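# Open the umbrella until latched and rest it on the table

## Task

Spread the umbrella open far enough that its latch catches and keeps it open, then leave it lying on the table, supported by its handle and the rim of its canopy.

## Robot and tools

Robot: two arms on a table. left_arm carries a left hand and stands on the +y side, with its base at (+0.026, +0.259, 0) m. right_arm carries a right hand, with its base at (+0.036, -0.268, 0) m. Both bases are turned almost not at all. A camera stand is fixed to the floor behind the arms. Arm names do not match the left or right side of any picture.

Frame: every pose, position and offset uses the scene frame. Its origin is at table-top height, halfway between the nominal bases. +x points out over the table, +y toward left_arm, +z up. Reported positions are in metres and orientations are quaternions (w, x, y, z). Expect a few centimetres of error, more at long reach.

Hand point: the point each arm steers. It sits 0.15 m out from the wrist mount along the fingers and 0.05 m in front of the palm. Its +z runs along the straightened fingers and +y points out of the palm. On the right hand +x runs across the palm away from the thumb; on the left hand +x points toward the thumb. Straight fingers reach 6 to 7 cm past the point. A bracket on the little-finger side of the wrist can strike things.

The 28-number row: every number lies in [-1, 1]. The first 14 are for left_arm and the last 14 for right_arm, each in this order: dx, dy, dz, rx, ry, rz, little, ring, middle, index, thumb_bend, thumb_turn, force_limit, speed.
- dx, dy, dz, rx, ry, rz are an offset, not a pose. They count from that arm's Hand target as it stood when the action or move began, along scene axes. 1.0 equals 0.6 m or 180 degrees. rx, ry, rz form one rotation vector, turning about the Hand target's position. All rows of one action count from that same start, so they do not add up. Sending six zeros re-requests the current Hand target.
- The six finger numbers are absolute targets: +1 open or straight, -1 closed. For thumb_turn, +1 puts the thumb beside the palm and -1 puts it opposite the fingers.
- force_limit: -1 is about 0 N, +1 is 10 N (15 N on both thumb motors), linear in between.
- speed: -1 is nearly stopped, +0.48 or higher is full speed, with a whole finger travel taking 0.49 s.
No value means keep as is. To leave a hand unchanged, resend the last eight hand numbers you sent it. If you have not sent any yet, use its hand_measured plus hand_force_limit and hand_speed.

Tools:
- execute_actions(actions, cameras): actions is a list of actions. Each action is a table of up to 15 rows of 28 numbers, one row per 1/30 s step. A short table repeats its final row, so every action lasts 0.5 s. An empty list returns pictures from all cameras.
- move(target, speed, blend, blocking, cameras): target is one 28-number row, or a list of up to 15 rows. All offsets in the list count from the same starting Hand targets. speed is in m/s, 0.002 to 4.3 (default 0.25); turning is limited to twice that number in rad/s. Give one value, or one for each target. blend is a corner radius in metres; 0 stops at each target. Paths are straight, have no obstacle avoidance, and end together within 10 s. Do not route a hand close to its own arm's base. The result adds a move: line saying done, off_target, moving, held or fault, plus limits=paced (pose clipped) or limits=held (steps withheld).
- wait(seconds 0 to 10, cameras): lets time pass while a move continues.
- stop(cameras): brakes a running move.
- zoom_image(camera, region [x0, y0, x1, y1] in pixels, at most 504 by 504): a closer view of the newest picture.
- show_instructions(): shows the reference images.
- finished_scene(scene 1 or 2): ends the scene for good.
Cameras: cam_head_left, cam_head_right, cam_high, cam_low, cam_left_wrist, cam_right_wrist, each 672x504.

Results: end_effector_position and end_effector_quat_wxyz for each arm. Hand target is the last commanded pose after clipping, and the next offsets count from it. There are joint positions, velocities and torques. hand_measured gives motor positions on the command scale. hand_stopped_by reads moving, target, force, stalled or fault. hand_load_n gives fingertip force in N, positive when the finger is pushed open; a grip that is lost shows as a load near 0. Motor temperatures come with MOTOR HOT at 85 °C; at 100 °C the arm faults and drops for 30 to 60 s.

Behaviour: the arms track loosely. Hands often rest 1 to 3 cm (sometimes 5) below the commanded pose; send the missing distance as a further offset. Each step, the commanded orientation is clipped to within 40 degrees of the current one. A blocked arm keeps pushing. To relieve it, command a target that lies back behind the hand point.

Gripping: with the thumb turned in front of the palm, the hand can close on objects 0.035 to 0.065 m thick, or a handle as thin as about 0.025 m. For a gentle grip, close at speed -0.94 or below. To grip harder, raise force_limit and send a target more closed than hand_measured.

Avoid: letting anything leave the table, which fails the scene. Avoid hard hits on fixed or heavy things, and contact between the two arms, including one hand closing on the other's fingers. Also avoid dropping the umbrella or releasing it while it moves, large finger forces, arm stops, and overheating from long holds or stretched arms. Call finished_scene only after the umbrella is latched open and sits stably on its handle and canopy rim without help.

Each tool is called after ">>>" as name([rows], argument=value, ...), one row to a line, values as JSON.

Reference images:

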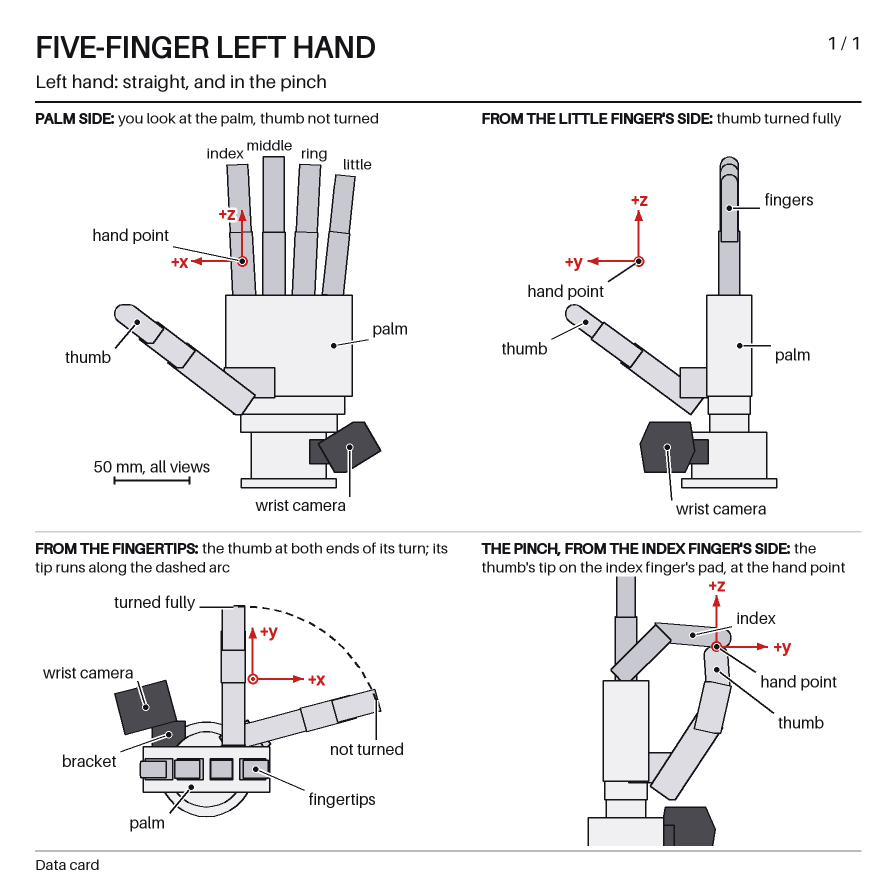

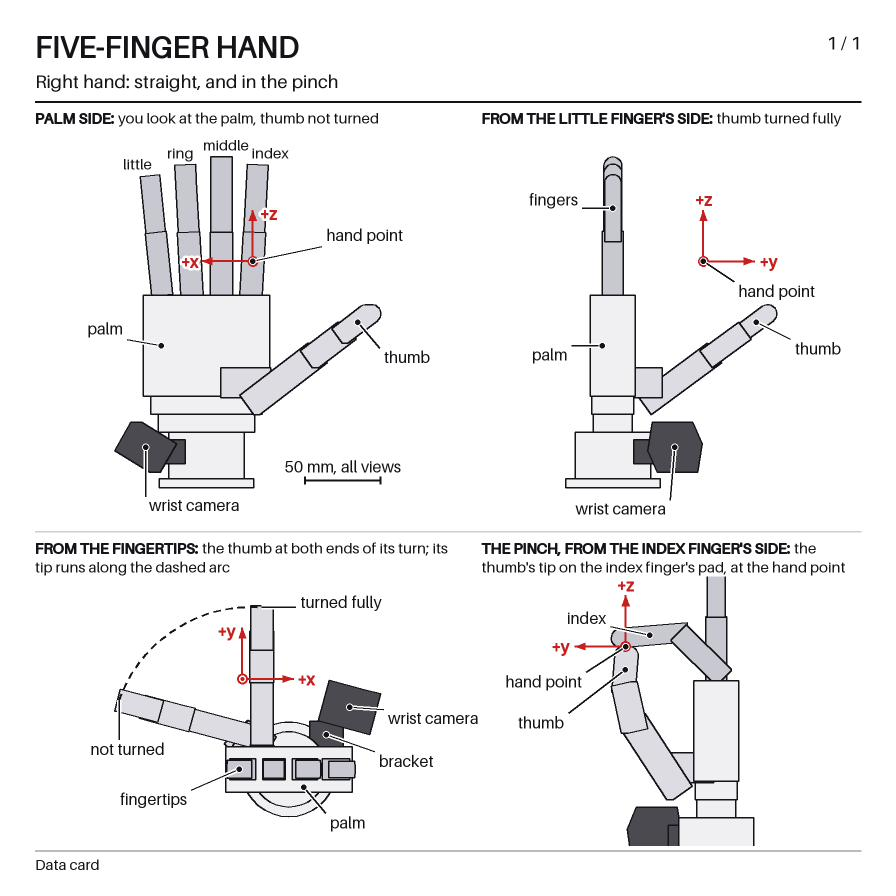

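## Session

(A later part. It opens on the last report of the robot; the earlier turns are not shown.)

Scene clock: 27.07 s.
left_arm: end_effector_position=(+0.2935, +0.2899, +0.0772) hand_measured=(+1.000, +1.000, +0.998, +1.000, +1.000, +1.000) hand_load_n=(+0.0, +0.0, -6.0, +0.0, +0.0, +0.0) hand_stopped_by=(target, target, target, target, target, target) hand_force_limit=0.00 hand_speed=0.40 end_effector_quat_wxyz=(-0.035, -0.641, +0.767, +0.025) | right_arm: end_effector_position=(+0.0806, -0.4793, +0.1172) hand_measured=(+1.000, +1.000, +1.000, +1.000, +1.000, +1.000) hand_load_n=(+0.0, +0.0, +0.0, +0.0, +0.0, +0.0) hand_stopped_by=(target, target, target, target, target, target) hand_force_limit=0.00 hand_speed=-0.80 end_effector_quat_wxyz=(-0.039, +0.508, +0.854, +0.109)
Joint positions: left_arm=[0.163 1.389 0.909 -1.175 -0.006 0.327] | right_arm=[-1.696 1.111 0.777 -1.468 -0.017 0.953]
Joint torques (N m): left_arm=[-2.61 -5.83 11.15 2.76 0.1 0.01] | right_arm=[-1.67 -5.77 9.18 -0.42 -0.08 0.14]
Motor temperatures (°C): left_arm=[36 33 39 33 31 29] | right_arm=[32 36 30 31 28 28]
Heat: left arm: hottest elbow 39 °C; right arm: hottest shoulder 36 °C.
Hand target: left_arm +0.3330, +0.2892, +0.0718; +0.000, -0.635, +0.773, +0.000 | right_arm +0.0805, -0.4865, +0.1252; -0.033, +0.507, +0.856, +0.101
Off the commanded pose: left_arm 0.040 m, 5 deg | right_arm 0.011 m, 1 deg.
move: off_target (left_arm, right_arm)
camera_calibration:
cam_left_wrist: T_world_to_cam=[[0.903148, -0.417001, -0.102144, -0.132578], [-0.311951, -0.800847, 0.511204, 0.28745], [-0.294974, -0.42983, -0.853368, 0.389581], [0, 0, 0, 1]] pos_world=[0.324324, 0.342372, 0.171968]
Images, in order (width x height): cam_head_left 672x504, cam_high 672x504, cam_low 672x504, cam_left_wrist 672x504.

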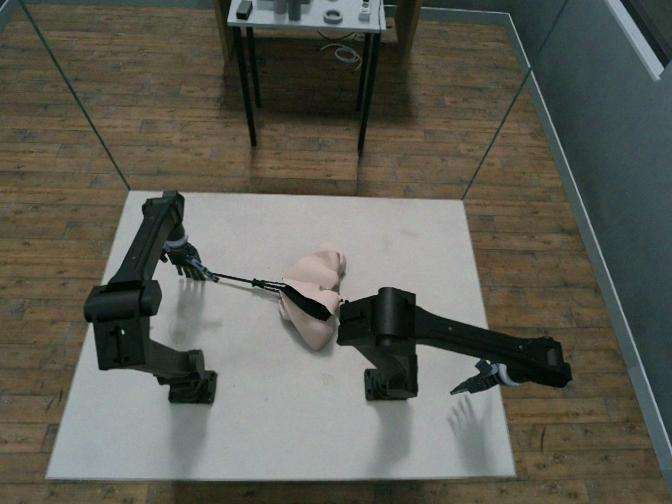

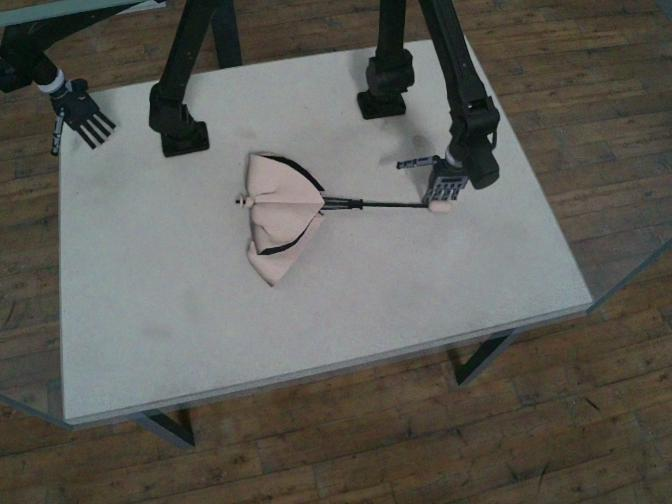

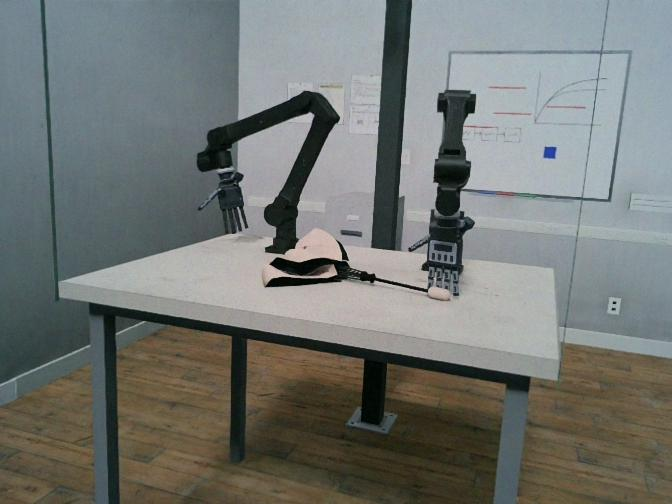

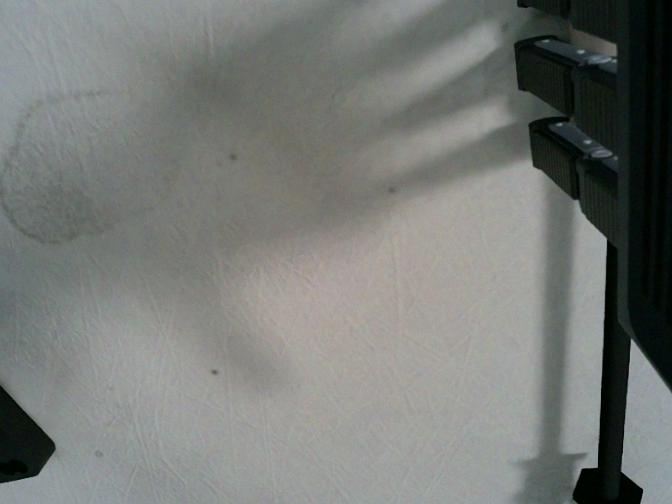

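>>> move([
  [-0.138,0,0.03,0,0,0,1,1,1,1,1,1,0,0.4,0,0,0,0,0,0,1,1,1,1,1,1,0,-0.8],
  [-0.105,0,0.213,0,0,0,1,1,1,1,1,1,0,0.4,0,0,0,0,0,0,1,1,1,1,1,1,0,-0.8],
  [0.062,-0.018,0.113,-0.0763,-0.3243,-0.011,0.5,0.5,0.5,0.5,0.75,-1,0,0.4,0,0,0,0,0,0,1,1,1,1,1,1,0,-0.8],
], speed=[0.06,0.2,0.2], blend=[0.01,0.03,0], cameras=["cam_left_wrist","cam_low","cam_high","cam_head_left"])

>>> zoom_image(camera="cam_high", region=[200, 100, 490, 310])

>>> zoom_image(camera="cam_low", region=[240, 200, 490, 320])

Scene clock: 34.50 s.
left_arm: end_effector_position=(+0.3676, +0.2743, +0.1361) hand_measured=(+0.500, +0.500, +0.500, +0.500, +0.750, -1.000) hand_load_n=(+0.0, +0.0, +0.0, +0.0, +0.0, +0.0) hand_stopped_by=(target, target, target, target, target, target) hand_force_limit=0.00 hand_speed=0.40 end_effector_quat_wxyz=(+0.294, -0.535, +0.688, -0.392) | right_arm: end_effector_position=(+0.0806, -0.4793, +0.1172) hand_measured=(+1.000, +1.000, +1.000, +1.000, +1.000, +1.000) hand_load_n=(+0.0, +0.0, +0.0, +0.0, +0.0, +0.0) hand_stopped_by=(target, target, target, target, target, target) hand_force_limit=0.00 hand_speed=-0.80 end_effector_quat_wxyz=(-0.039, +0.508, +0.854, +0.109)
Joint positions: left_arm=[0.37 0.82 0.497 -0.319 0.52 0.341] | right_arm=[-1.696 1.111 0.777 -1.468 -0.017 0.953]
Joint torques (N m): left_arm=[-0.85 -3.25 8.96 2.52 0.39 -0.14] | right_arm=[-1.61 -5.71 9.2 -0.43 -0.1 0.14]
Heat: left arm: hottest elbow 39 °C; right arm: hottest shoulder 36 °C.
Hand target: left_arm +0.3701, +0.2785, +0.1394; +0.303, -0.537, +0.680, -0.397 | right_arm +0.0805, -0.4865, +0.1252; -0.033, +0.507, +0.856, +0.101
Off the commanded pose: left_arm 0.006 m, 2 deg | right_arm 0.011 m, 1 deg.
move: off_target (right_arm)
camera_calibration:
cam_left_wrist: T_world_to_cam=[[0.449639, -0.364068, 0.815647, -0.172634], [-0.714935, -0.69409, 0.0843098, 0.4449], [0.535437, -0.621043, -0.572374, 0.163965], [0, 0, 0, 1]] pos_world=[0.307904, 0.34778, 0.197149]
Images, in order (width x height): cam_head_left 672x504, cam_high 672x504, cam_low 672x504, cam_left_wrist 672x504.

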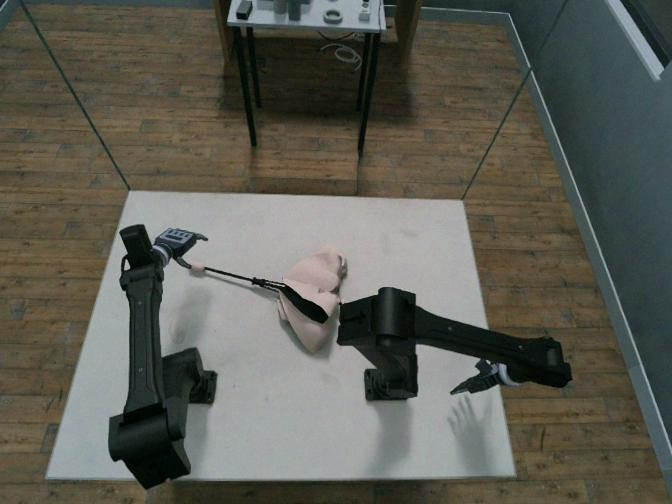

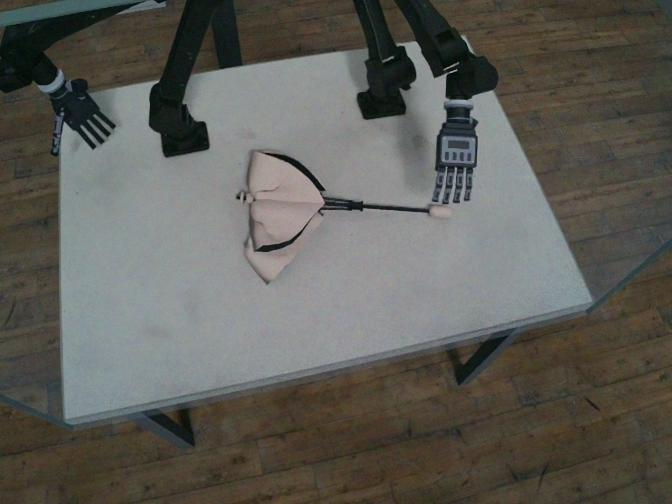

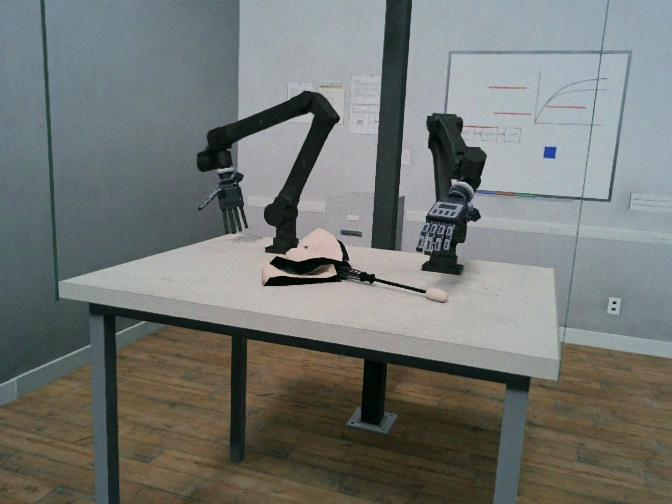

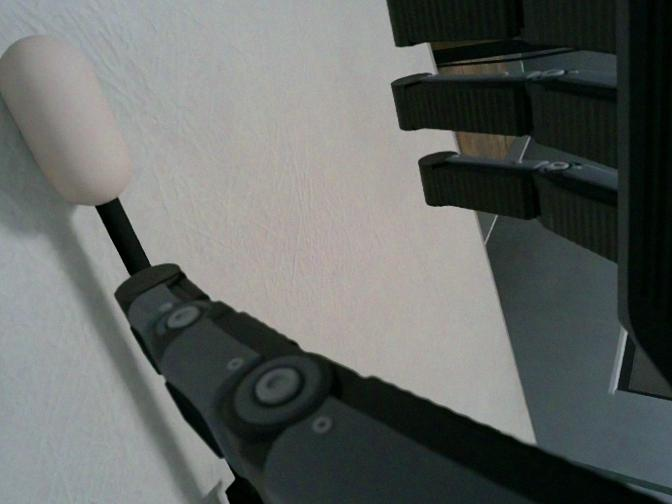

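Scaled by 1.738.

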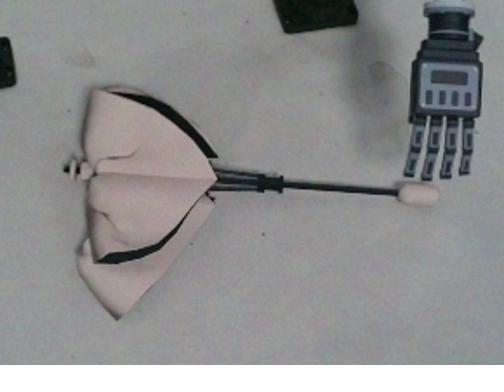

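Scaled by 2.016.

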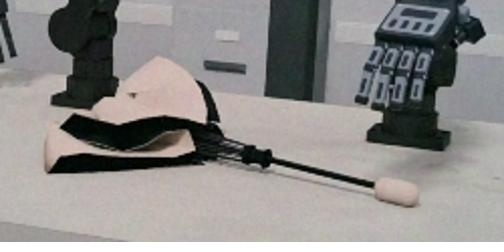

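>>> move(target=[0.0248,0.012,-0.1407,0,0,0,0.5,0.5,0.5,0.5,0.85,-1,0,0.4,0,0,0,0,0,0,1,1,1,1,1,1,0,-0.8], speed=0.15, cameras=["cam_left_wrist","cam_low","cam_high"])

>>> zoom_image(camera="cam_low", region=[380, 210, 480, 310])

>>> zoom_image(camera="cam_high", region=[390, 130, 490, 230])

Scene clock: 37.00 s.
left_arm: end_effector_position=(+0.3831, +0.2821, +0.0560) hand_measured=(+0.500, +0.500, +0.500, +0.500, +0.850, -1.000) hand_load_n=(+0.0, +0.0, +0.0, +0.0, +0.0, +0.0) hand_stopped_by=(target, target, target, target, target, target) hand_force_limit=0.00 hand_speed=0.40 end_effector_quat_wxyz=(+0.300, -0.533, +0.686, -0.394) | right_arm: end_effector_position=(+0.0806, -0.4793, +0.1172) hand_measured=(+1.000, +1.000, +1.000, +1.000, +1.000, +1.000) hand_load_n=(+0.0, +0.0, +0.0, +0.0, +0.0, +0.0) hand_stopped_by=(target, target, target, target, target, target) hand_force_limit=0.00 hand_speed=-0.80 end_effector_quat_wxyz=(-0.039, +0.508, +0.854, +0.109)
Joint positions: left_arm=[0.378 1.059 0.367 0.062 0.525 0.341] | right_arm=[-1.696 1.111 0.777 -1.468 -0.017 0.953]
Joint torques (N m): left_arm=[-1.32 -4.07 7.54 2.66 0.44 -0.1] | right_arm=[-1.73 -5.66 9.21 -0.46 -0.09 0.14]
Heat: left arm: hottest elbow 39 °C; right arm: hottest shoulder 36 °C.
Hand target: left_arm +0.3850, +0.2857, +0.0551; +0.303, -0.537, +0.680, -0.397 | right_arm +0.0805, -0.4865, +0.1252; -0.033, +0.507, +0.856, +0.101
Off the commanded pose: left_arm 0.004 m, 1 deg | right_arm 0.011 m, 1 deg.
move: off_target (right_arm)
camera_calibration:
cam_left_wrist: T_world_to_cam=[[0.440222, -0.364017, 0.82079, -0.108265], [-0.713235, -0.697073, 0.0733865, 0.46892], [0.545436, -0.617722, -0.566497, 0.109632], [0, 0, 0, 1]] pos_world=[0.322313, 0.355183, 0.116556]
Images, in order (width x height): cam_high 672x504, cam_low 672x504, cam_left_wrist 672x504.

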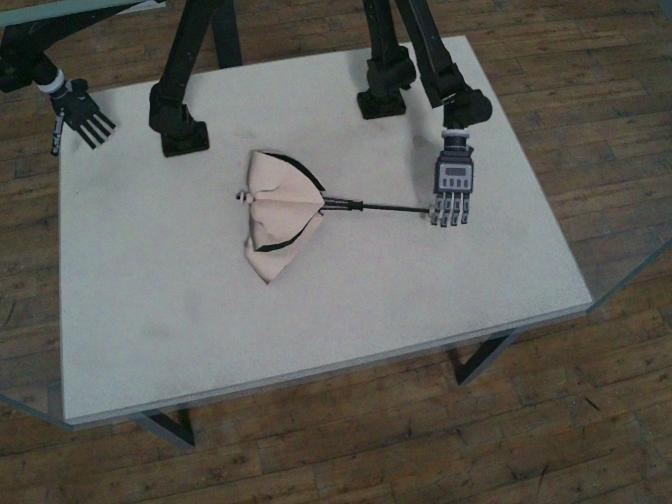

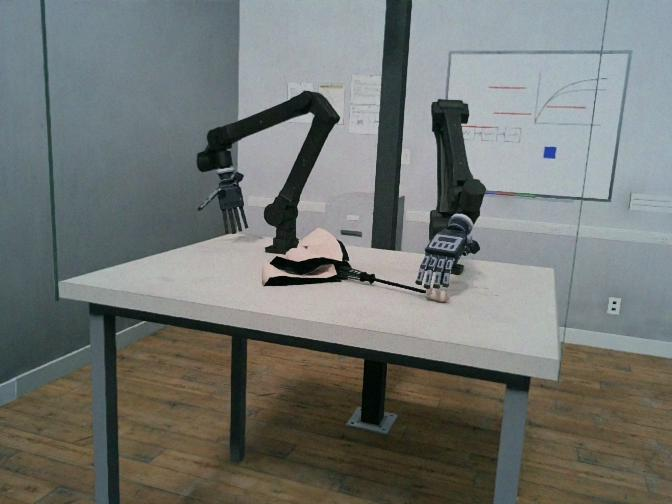

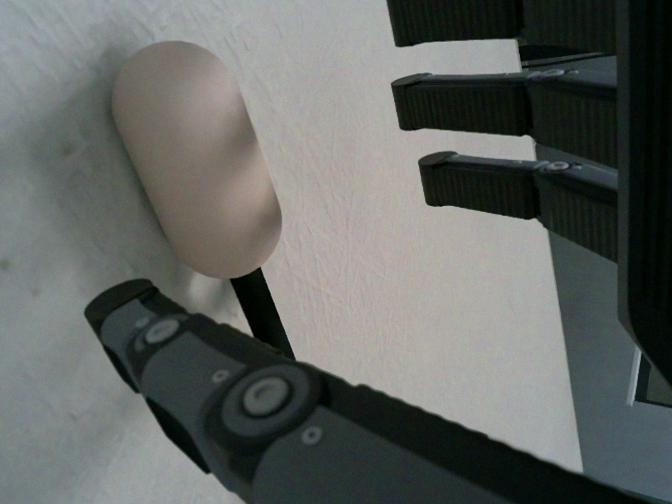

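Scaled by 5.040.

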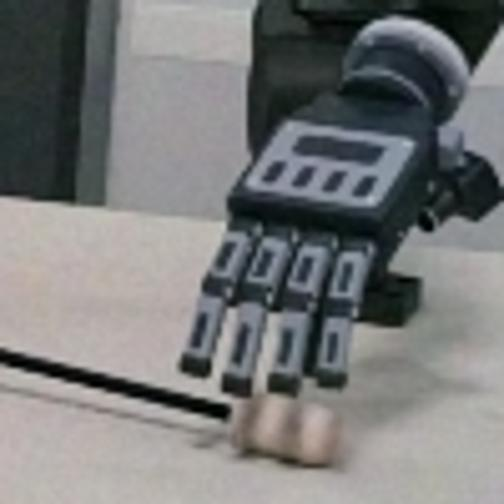

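Scaled by 5.040.

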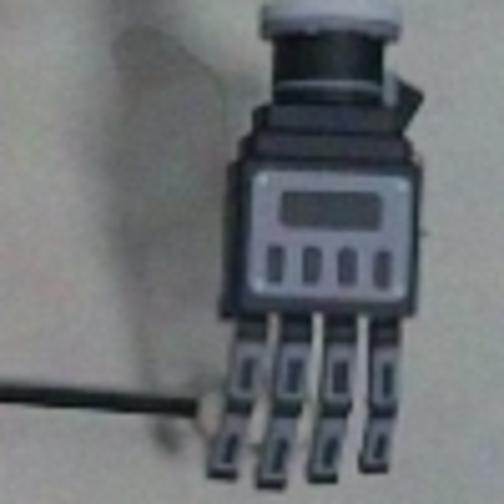

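>>> move(target=[0.0017,0.005,-0.048,0,0,0,0.3,0.3,0.3,0.3,0.65,-1,0,0.4,0,0,0,0,0,0,1,1,1,1,1,1,0,-0.8], speed=0.06, cameras=["cam_left_wrist","cam_low","cam_high"])

>>> zoom_image(camera="cam_low", region=[380, 210, 480, 310])

Scene clock: 38.80 s.
left_arm: end_effector_position=(+0.3853, +0.2838, +0.0281) hand_measured=(+0.300, +0.300, +0.300, +0.300, +0.650, -1.000) hand_load_n=(+0.0, +0.0, +0.0, +0.0, +0.0, +0.0) hand_stopped_by=(target, target, target, target, target, target) hand_force_limit=0.00 hand_speed=0.40 end_effector_quat_wxyz=(+0.299, -0.534, +0.685, -0.396) | right_arm: end_effector_position=(+0.0806, -0.4793, +0.1172) hand_measured=(+1.000, +1.000, +1.000, +1.000, +1.000, +1.000) hand_load_n=(+0.0, +0.0, +0.0, +0.0, +0.0, +0.0) hand_stopped_by=(target, target, target, target, target, target) hand_force_limit=0.00 hand_speed=-0.80 end_effector_quat_wxyz=(-0.039, +0.508, +0.854, +0.109)
Joint positions: left_arm=[0.384 1.171 0.333 0.207 0.533 0.341] | right_arm=[-1.696 1.111 0.777 -1.468 -0.017 0.953]
Joint torques (N m): left_arm=[-0.56 -3.37 6.83 2.67 0.39 -0.02] | right_arm=[-1.79 -5.71 9.18 -0.43 -0.08 0.13]
Heat: left arm: hottest elbow 40 °C; right arm: hottest shoulder 36 °C.
Hand target: left_arm +0.3862, +0.2887, +0.0264; +0.303, -0.537, +0.680, -0.398 | right_arm +0.0805, -0.4865, +0.1252; -0.033, +0.507, +0.856, +0.101
Off the commanded pose: left_arm 0.005 m, 1 deg | right_arm 0.011 m, 1 deg.
move: off_target (right_arm)
camera_calibration:
cam_left_wrist: T_world_to_cam=[[0.439719, -0.360256, 0.822717, -0.0866341], [-0.713372, -0.696627, 0.0762339, 0.473592], [0.545663, -0.620425, -0.563316, 0.0942506], [0, 0, 0, 1]] pos_world=[0.324513, 0.357182, 0.0882644]
Images, in order (width x height): cam_high 672x504, cam_low 672x504, cam_left_wrist 672x504.

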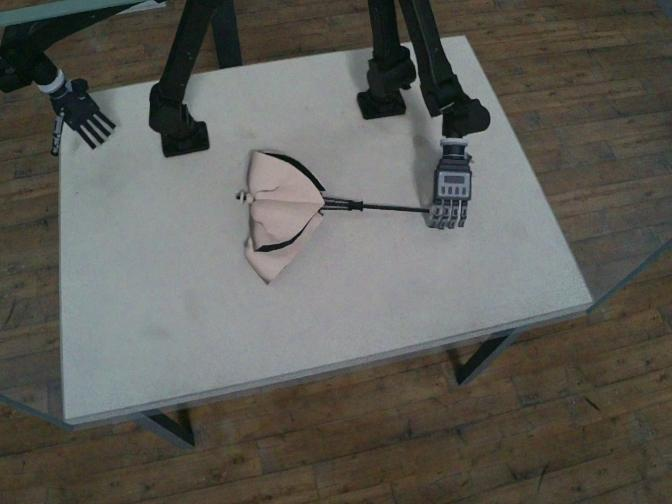

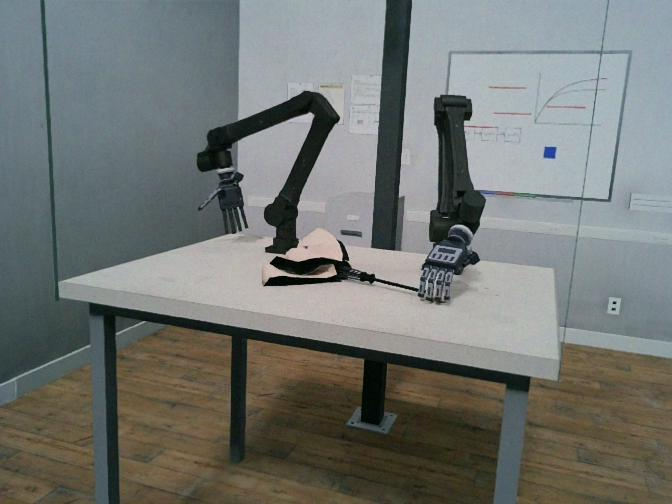

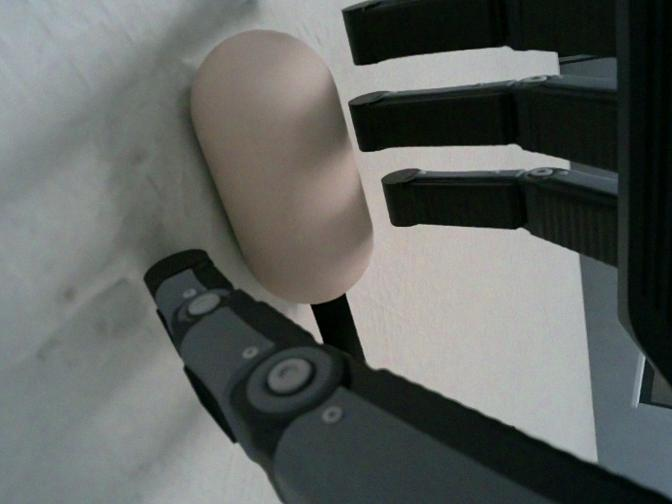

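Scaled by 5.040.

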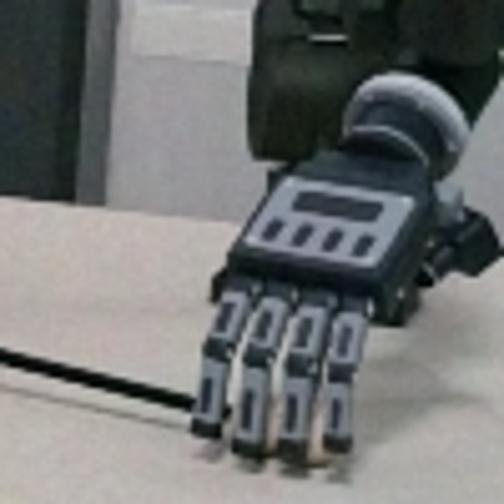

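>>> move(target=[0,0,0,0,0,0,-0.3,-0.3,-0.3,-0.3,0.3,-1,-0.4,-0.8,0,0,0,0,0,0,1,1,1,1,1,1,0,-0.8], speed=0.06, cameras=["cam_left_wrist","cam_low"])

Scene clock: 40.63 s.
left_arm: end_effector_position=(+0.3853, +0.2840, +0.0280) hand_measured=(-0.300, -0.046, -0.010, -0.066, +0.494, -1.000) hand_load_n=(+0.0, +3.0, +0.0, +8.0, +10.5, +0.5) hand_stopped_by=(target, force, force, force, force, target) hand_force_limit=-0.40 hand_speed=-0.80 end_effector_quat_wxyz=(+0.299, -0.534, +0.685, -0.395) | right_arm: end_effector_position=(+0.0806, -0.4793, +0.1172) hand_measured=(+1.000, +1.000, +1.000, +1.000, +1.000, +1.000) hand_load_n=(+0.0, +0.0, +0.0, +0.0, +0.0, +0.0) hand_stopped_by=(target, target, target, target, target, target) hand_force_limit=0.00 hand_speed=-0.80 end_effector_quat_wxyz=(-0.039, +0.508, +0.854, +0.109)
Joint positions: left_arm=[0.384 1.171 0.333 0.207 0.533 0.341] | right_arm=[-1.696 1.111 0.777 -1.468 -0.017 0.953]
Joint torques (N m): left_arm=[-0.73 -3.6 6.64 2.5 0.35 -0.01] | right_arm=[-1.73 -5.71 9.18 -0.4 -0.08 0.15]
Heat: left arm: hottest elbow 39 °C; right arm: hottest shoulder 36 °C.
Hand target: left_arm +0.3862, +0.2887, +0.0264; +0.303, -0.537, +0.680, -0.397 | right_arm +0.0805, -0.4865, +0.1252; -0.033, +0.507, +0.856, +0.101
Off the commanded pose: left_arm 0.005 m, 1 deg | right_arm 0.011 m, 1 deg.
move: off_target (right_arm)
camera_calibration:
cam_left_wrist: T_world_to_cam=[[0.440165, -0.359906, 0.822632, -0.0867784], [-0.713038, -0.696927, 0.076615, 0.473636], [0.54574, -0.62029, -0.563389, 0.0941897], [0, 0, 0, 1]] pos_world=[0.324514, 0.357283, 0.0881645]
Images, in order (width x height): cam_low 672x504, cam_left_wrist 672x504.

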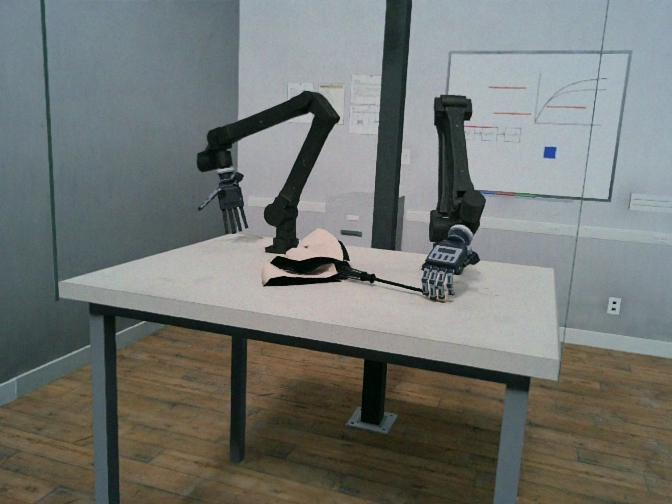

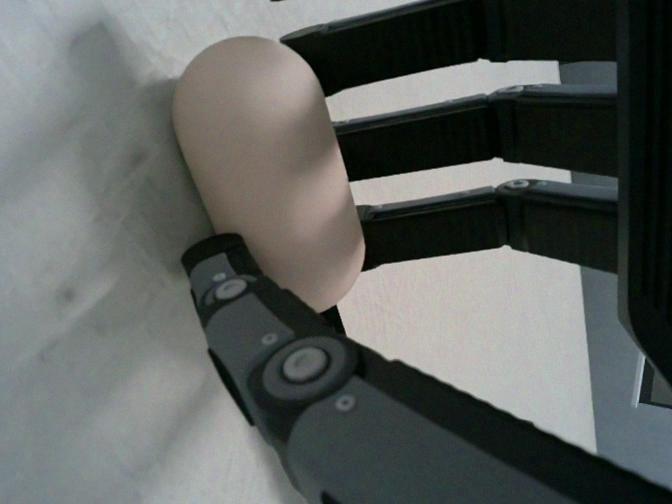

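>>> move(target=[0,0,0.1,0,0,0,-0.3,-0.3,-0.3,-0.3,0.3,-1,-0.4,-0.8,0,0,0,0,0,0,1,1,1,1,1,1,0,-0.8], speed=0.06, cameras=["cam_left_wrist","cam_low","cam_high"])

>>> zoom_image(camera="cam_low", region=[240, 180, 490, 310])

Scene clock: 42.70 s.
left_arm: end_effector_position=(+0.3704, +0.2787, +0.0632) hand_measured=(-0.300, -0.046, -0.010, -0.066, +0.494, -1.000) hand_load_n=(+0.0, +1.0, +0.0, +9.0, +10.5, +1.0) hand_stopped_by=(target, force, force, force, force, target) hand_force_limit=-0.40 hand_speed=-0.80 end_effector_quat_wxyz=(+0.284, -0.543, +0.687, -0.391) | right_arm: end_effector_position=(+0.0806, -0.4793, +0.1172) hand_measured=(+1.000, +1.000, +1.000, +1.000, +1.000, +1.000) hand_load_n=(+0.0, +0.0, +0.0, +0.0, +0.0, +0.0) hand_stopped_by=(target, target, target, target, target, target) hand_force_limit=0.00 hand_speed=-0.80 end_effector_quat_wxyz=(-0.039, +0.508, +0.854, +0.109)
Joint positions: left_arm=[0.386 0.999 0.375 -0.045 0.533 0.341] | right_arm=[-1.696 1.111 0.777 -1.468 -0.017 0.953]
Joint torques (N m): left_arm=[-0.97 -4.84 11.75 0.99 0.39 -0.03] | right_arm=[-1.73 -5.83 9.2 -0.47 -0.09 0.14]
Heat: left arm: hottest elbow 40 °C; right arm: hottest shoulder 36 °C.
Hand target: left_arm +0.3861, +0.2887, +0.0863; +0.303, -0.537, +0.680, -0.397 | right_arm +0.0805, -0.4865, +0.1252; -0.033, +0.507, +0.856, +0.101
Off the commanded pose: left_arm 0.030 m, 3 deg | right_arm 0.011 m, 1 deg.
move: off_target (left_arm, right_arm)
camera_calibration:
cam_left_wrist: T_world_to_cam=[[0.469358, -0.348111, 0.811494, -0.124367], [-0.708663, -0.696763, 0.110987, 0.452831], [0.526783, -0.627168, -0.573725, 0.12845], [0, 0, 0, 1]] pos_world=[0.311612, 0.352782, 0.124359]
Images, in order (width x height): cam_high 672x504, cam_low 672x504, cam_left_wrist 672x504.

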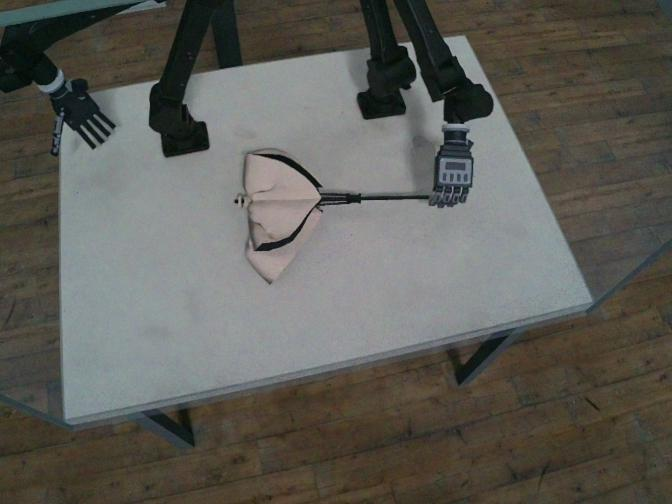

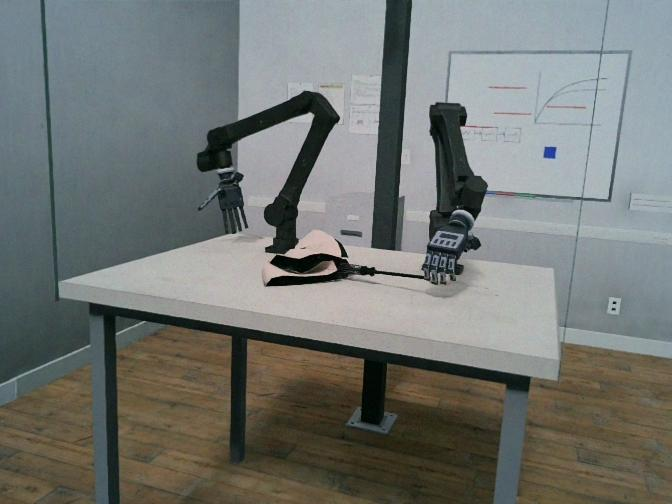

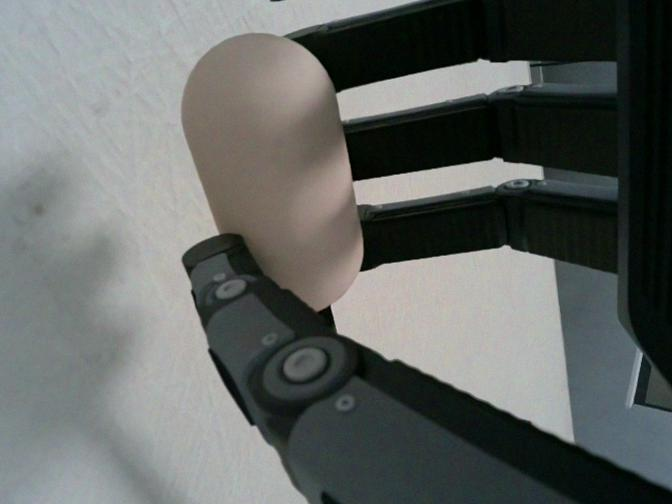

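Scaled by 2.016.

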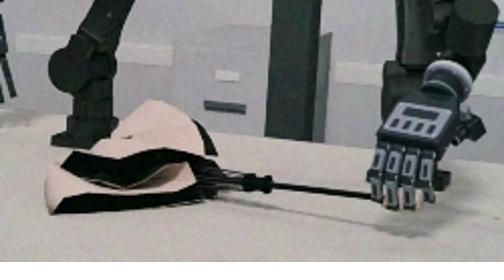

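>>> move([
  [0,0,0,0,0,0,-0.3,-0.3,-0.3,-0.3,0.3,-1,-0.4,-0.8,0.449,0.144,0.208,-0.066,-0.03,0.411,1,1,1,1,1,1,0,-0.8],
  [0,0,0,0,0,0,-0.3,-0.3,-0.3,-0.3,0.3,-1,-0.4,-0.8,0.2825,0.4775,0.1915,-0.0486,-0.0723,0.759,1,1,1,1,1,1,0,-0.8],
], speed=0.3, blend=[0.05,0], cameras=["all"])

Scene clock: 51.10 s.
left_arm: end_effector_position=(+0.3704, +0.2787, +0.0632) hand_measured=(-0.300, -0.046, -0.010, -0.066, +0.494, -1.000) hand_load_n=(+0.0, +1.0, +0.0, +9.0, +10.5, +1.5) hand_stopped_by=(target, force, force, force, force, target) hand_force_limit=-0.40 hand_speed=-0.80 end_effector_quat_wxyz=(+0.284, -0.543, +0.687, -0.391) | right_arm: end_effector_position=(+0.2552, -0.2014, +0.2379) hand_measured=(+1.000, +1.000, +1.000, +1.000, +1.000, +1.000) hand_load_n=(+0.0, +0.0, +0.0, +0.0, +0.0, +0.0) hand_stopped_by=(target, target, target, target, target, target) hand_force_limit=0.00 hand_speed=-0.80 end_effector_quat_wxyz=(-0.001, -0.606, +0.796, -0.001)
Joint positions: left_arm=[0.386 0.999 0.375 -0.045 0.533 0.341] | right_arm=[0.073 1.04 1.078 -1.609 0.003 0.35]
Joint torques (N m): left_arm=[-0.44 -5.25 11.96 1.07 0.42 -0.01] | right_arm=[-1.03 -6.36 7.97 -0.47 -0.03 0.01]
Heat: left arm: hottest elbow 40 °C; right arm: hottest shoulder 36 °C.
Hand target: left_arm +0.3861, +0.2887, +0.0863; +0.303, -0.537, +0.680, -0.397 | right_arm +0.2500, -0.2000, +0.2401; +0.001, -0.616, +0.788, +0.000
Off the commanded pose: left_arm 0.030 m, 3 deg | right_arm 0.006 m, 1 deg.
move: off_target (left_arm)
camera_calibration:
cam_left_wrist: T_world_to_cam=[[0.469358, -0.348111, 0.811494, -0.124367], [-0.708663, -0.696763, 0.110987, 0.452831], [0.526783, -0.627168, -0.573725, 0.12845], [0, 0, 0, 1]] pos_world=[0.311612, 0.352782, 0.124359]
cam_right_wrist: T_world_to_cam=[[-0.999863, -0.0131767, 0.00999884, 0.24901], [-0.00578439, 0.844864, 0.534951, 0.0382251], [-0.0154965, 0.53482, -0.844824, 0.421533], [0, 0, 0, 1]] pos_world=[0.25573, -0.254458, 0.333183]

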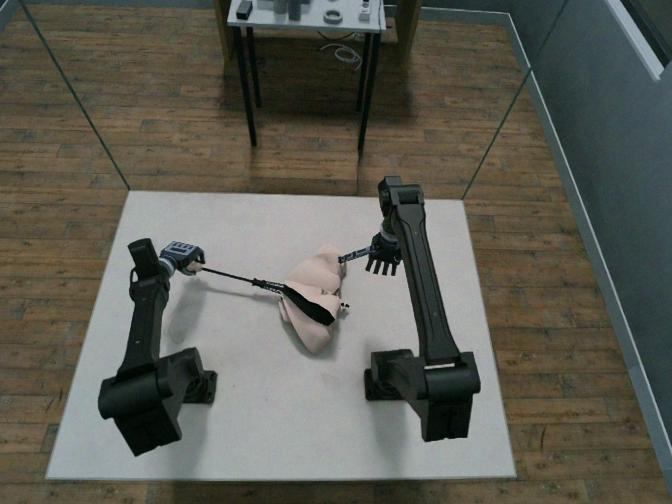

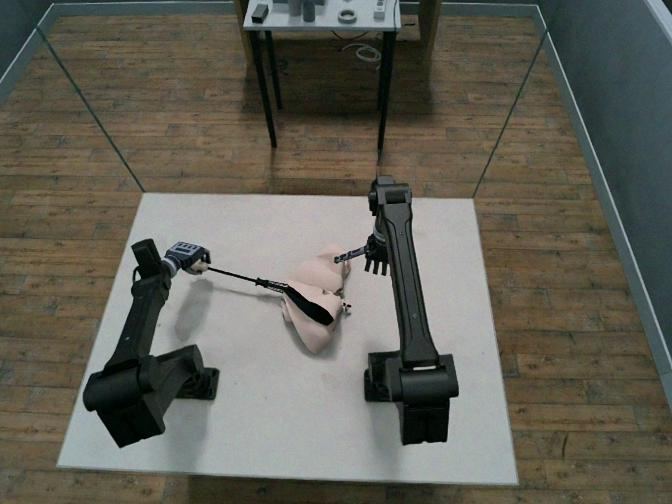

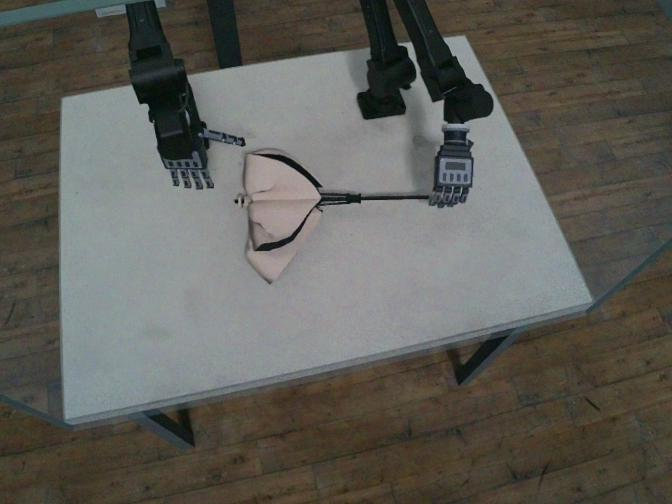

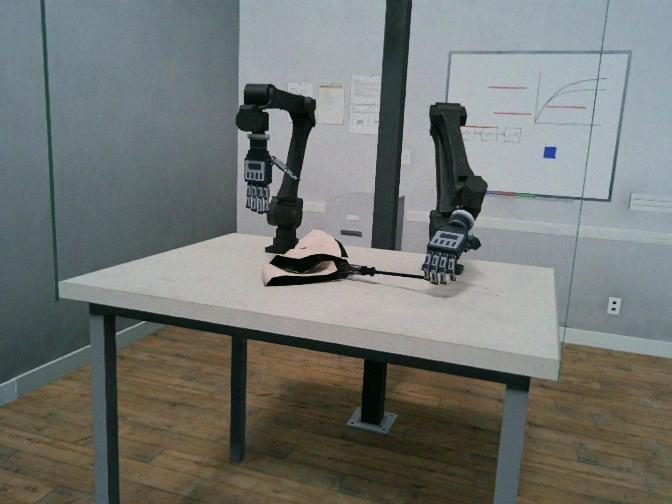

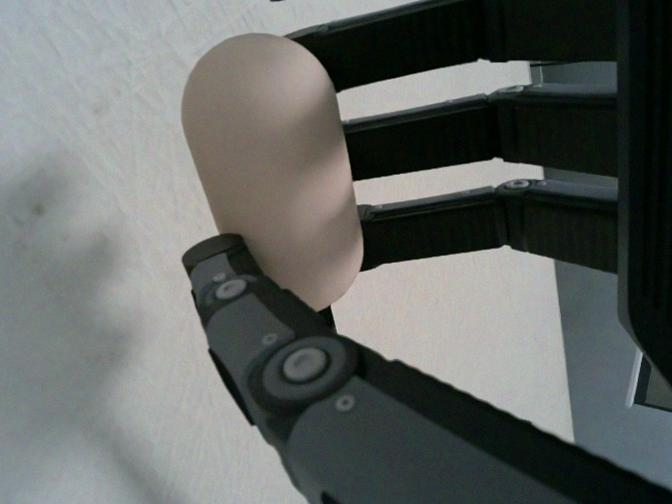

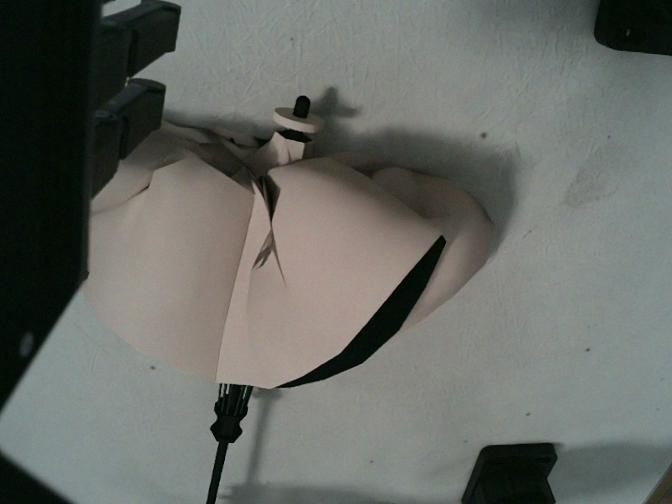

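>>> zoom_image(camera="cam_right_wrist", region=[180, 80, 420, 260])

>>> zoom_image(camera="cam_right_wrist", region=[160, 350, 340, 504])

Scaled by 2.100.

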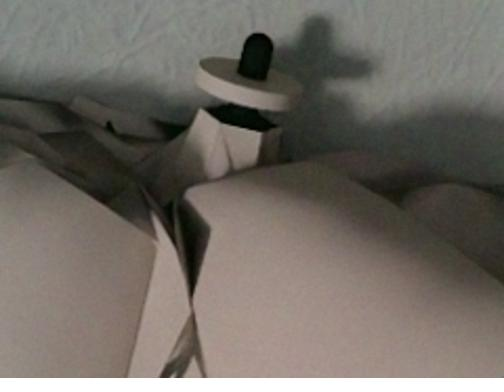

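Scaled by 2.800.

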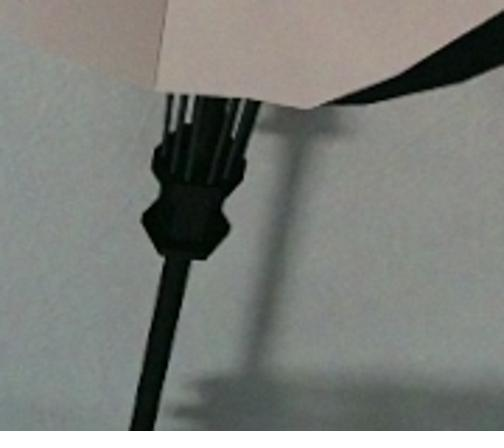

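>>> move(target=[0,0,0,0,0,0,-0.3,-0.35,-0.35,-0.35,0.2,-1,0.6,-0.85,-0.083,-0.25,0.0,0,0,0,1,1,1,1,1,1,0,-0.8], speed=0.15, cameras=["cam_left_wrist","cam_right_wrist"])

Scene clock: 56.13 s.
left_arm: end_effector_position=(+0.3698, +0.2786, +0.0627) hand_measured=(-0.300, -0.084, -0.048, -0.066, +0.498, -1.000) hand_load_n=(+0.0, +8.0, +8.0, +1.0, +19.0, +2.5) hand_stopped_by=(target, force, force, force, force, target) hand_force_limit=0.60 hand_speed=-0.85 end_effector_quat_wxyz=(+0.283, -0.544, +0.687, -0.390) | right_arm: end_effector_position=(+0.1987, -0.3473, +0.2378) hand_measured=(+1.000, +1.000, +1.000, +1.000, +1.000, +1.000) hand_load_n=(+0.0, +0.0, +0.0, +0.0, +0.0, +0.0) hand_stopped_by=(target, target, target, target, target, target) hand_force_limit=0.00 hand_speed=-0.80 end_effector_quat_wxyz=(-0.003, -0.612, +0.791, +0.000)
Joint positions: left_arm=[0.386 0.999 0.375 -0.048 0.533 0.342] | right_arm=[-0.528 0.978 1.039 -1.634 0.006 -0.267]
Joint torques (N m): left_arm=[-0.73 -4.84 11.96 1.21 0.34 -0.01] | right_arm=[-2.55 -4.01 8.96 -0.21 -0.12 -0.03]
Heat: left arm: hottest elbow 41 °C; right arm: hottest shoulder 36 °C.
Hand target: left_arm +0.3861, +0.2887, +0.0863; +0.303, -0.537, +0.680, -0.397 | right_arm +0.2002, -0.3499, +0.2400; +0.000, -0.616, +0.788, +0.000
Off the commanded pose: left_arm 0.030 m, 3 deg | right_arm 0.004 m, 1 deg.
move: off_target (left_arm)
camera_calibration:
cam_left_wrist: T_world_to_cam=[[0.471103, -0.348613, 0.810266, -0.124229], [-0.708985, -0.696161, 0.112697, 0.452256], [0.524788, -0.627558, -0.575125, 0.129305], [0, 0, 0, 1]] pos_world=[0.31131, 0.352681, 0.124057]
cam_right_wrist: T_world_to_cam=[[-0.999477, -0.028621, 0.0150583, 0.183974], [-0.0161673, 0.845441, 0.533824, 0.163712], [-0.0280095, 0.533301, -0.845462, 0.500729], [0, 0, 0, 1]] pos_world=[0.20055, -0.400183, 0.333184]
Images, in order (width x height): cam_left_wrist 672x504, cam_right_wrist 672x504.

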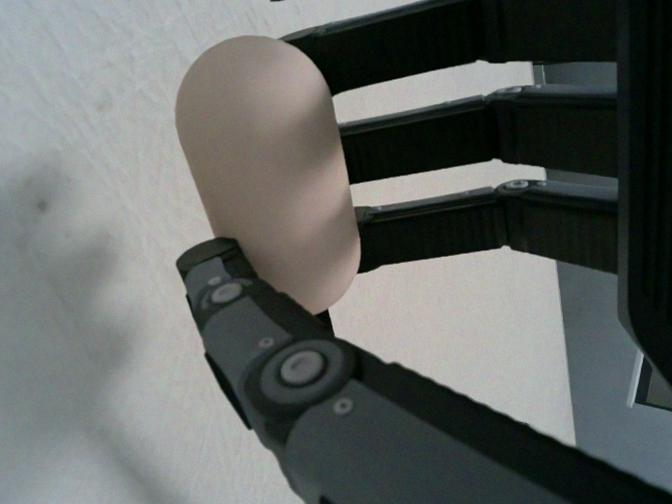

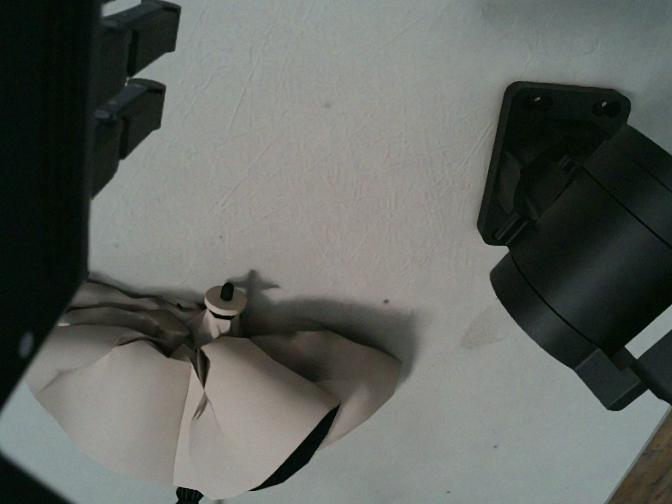

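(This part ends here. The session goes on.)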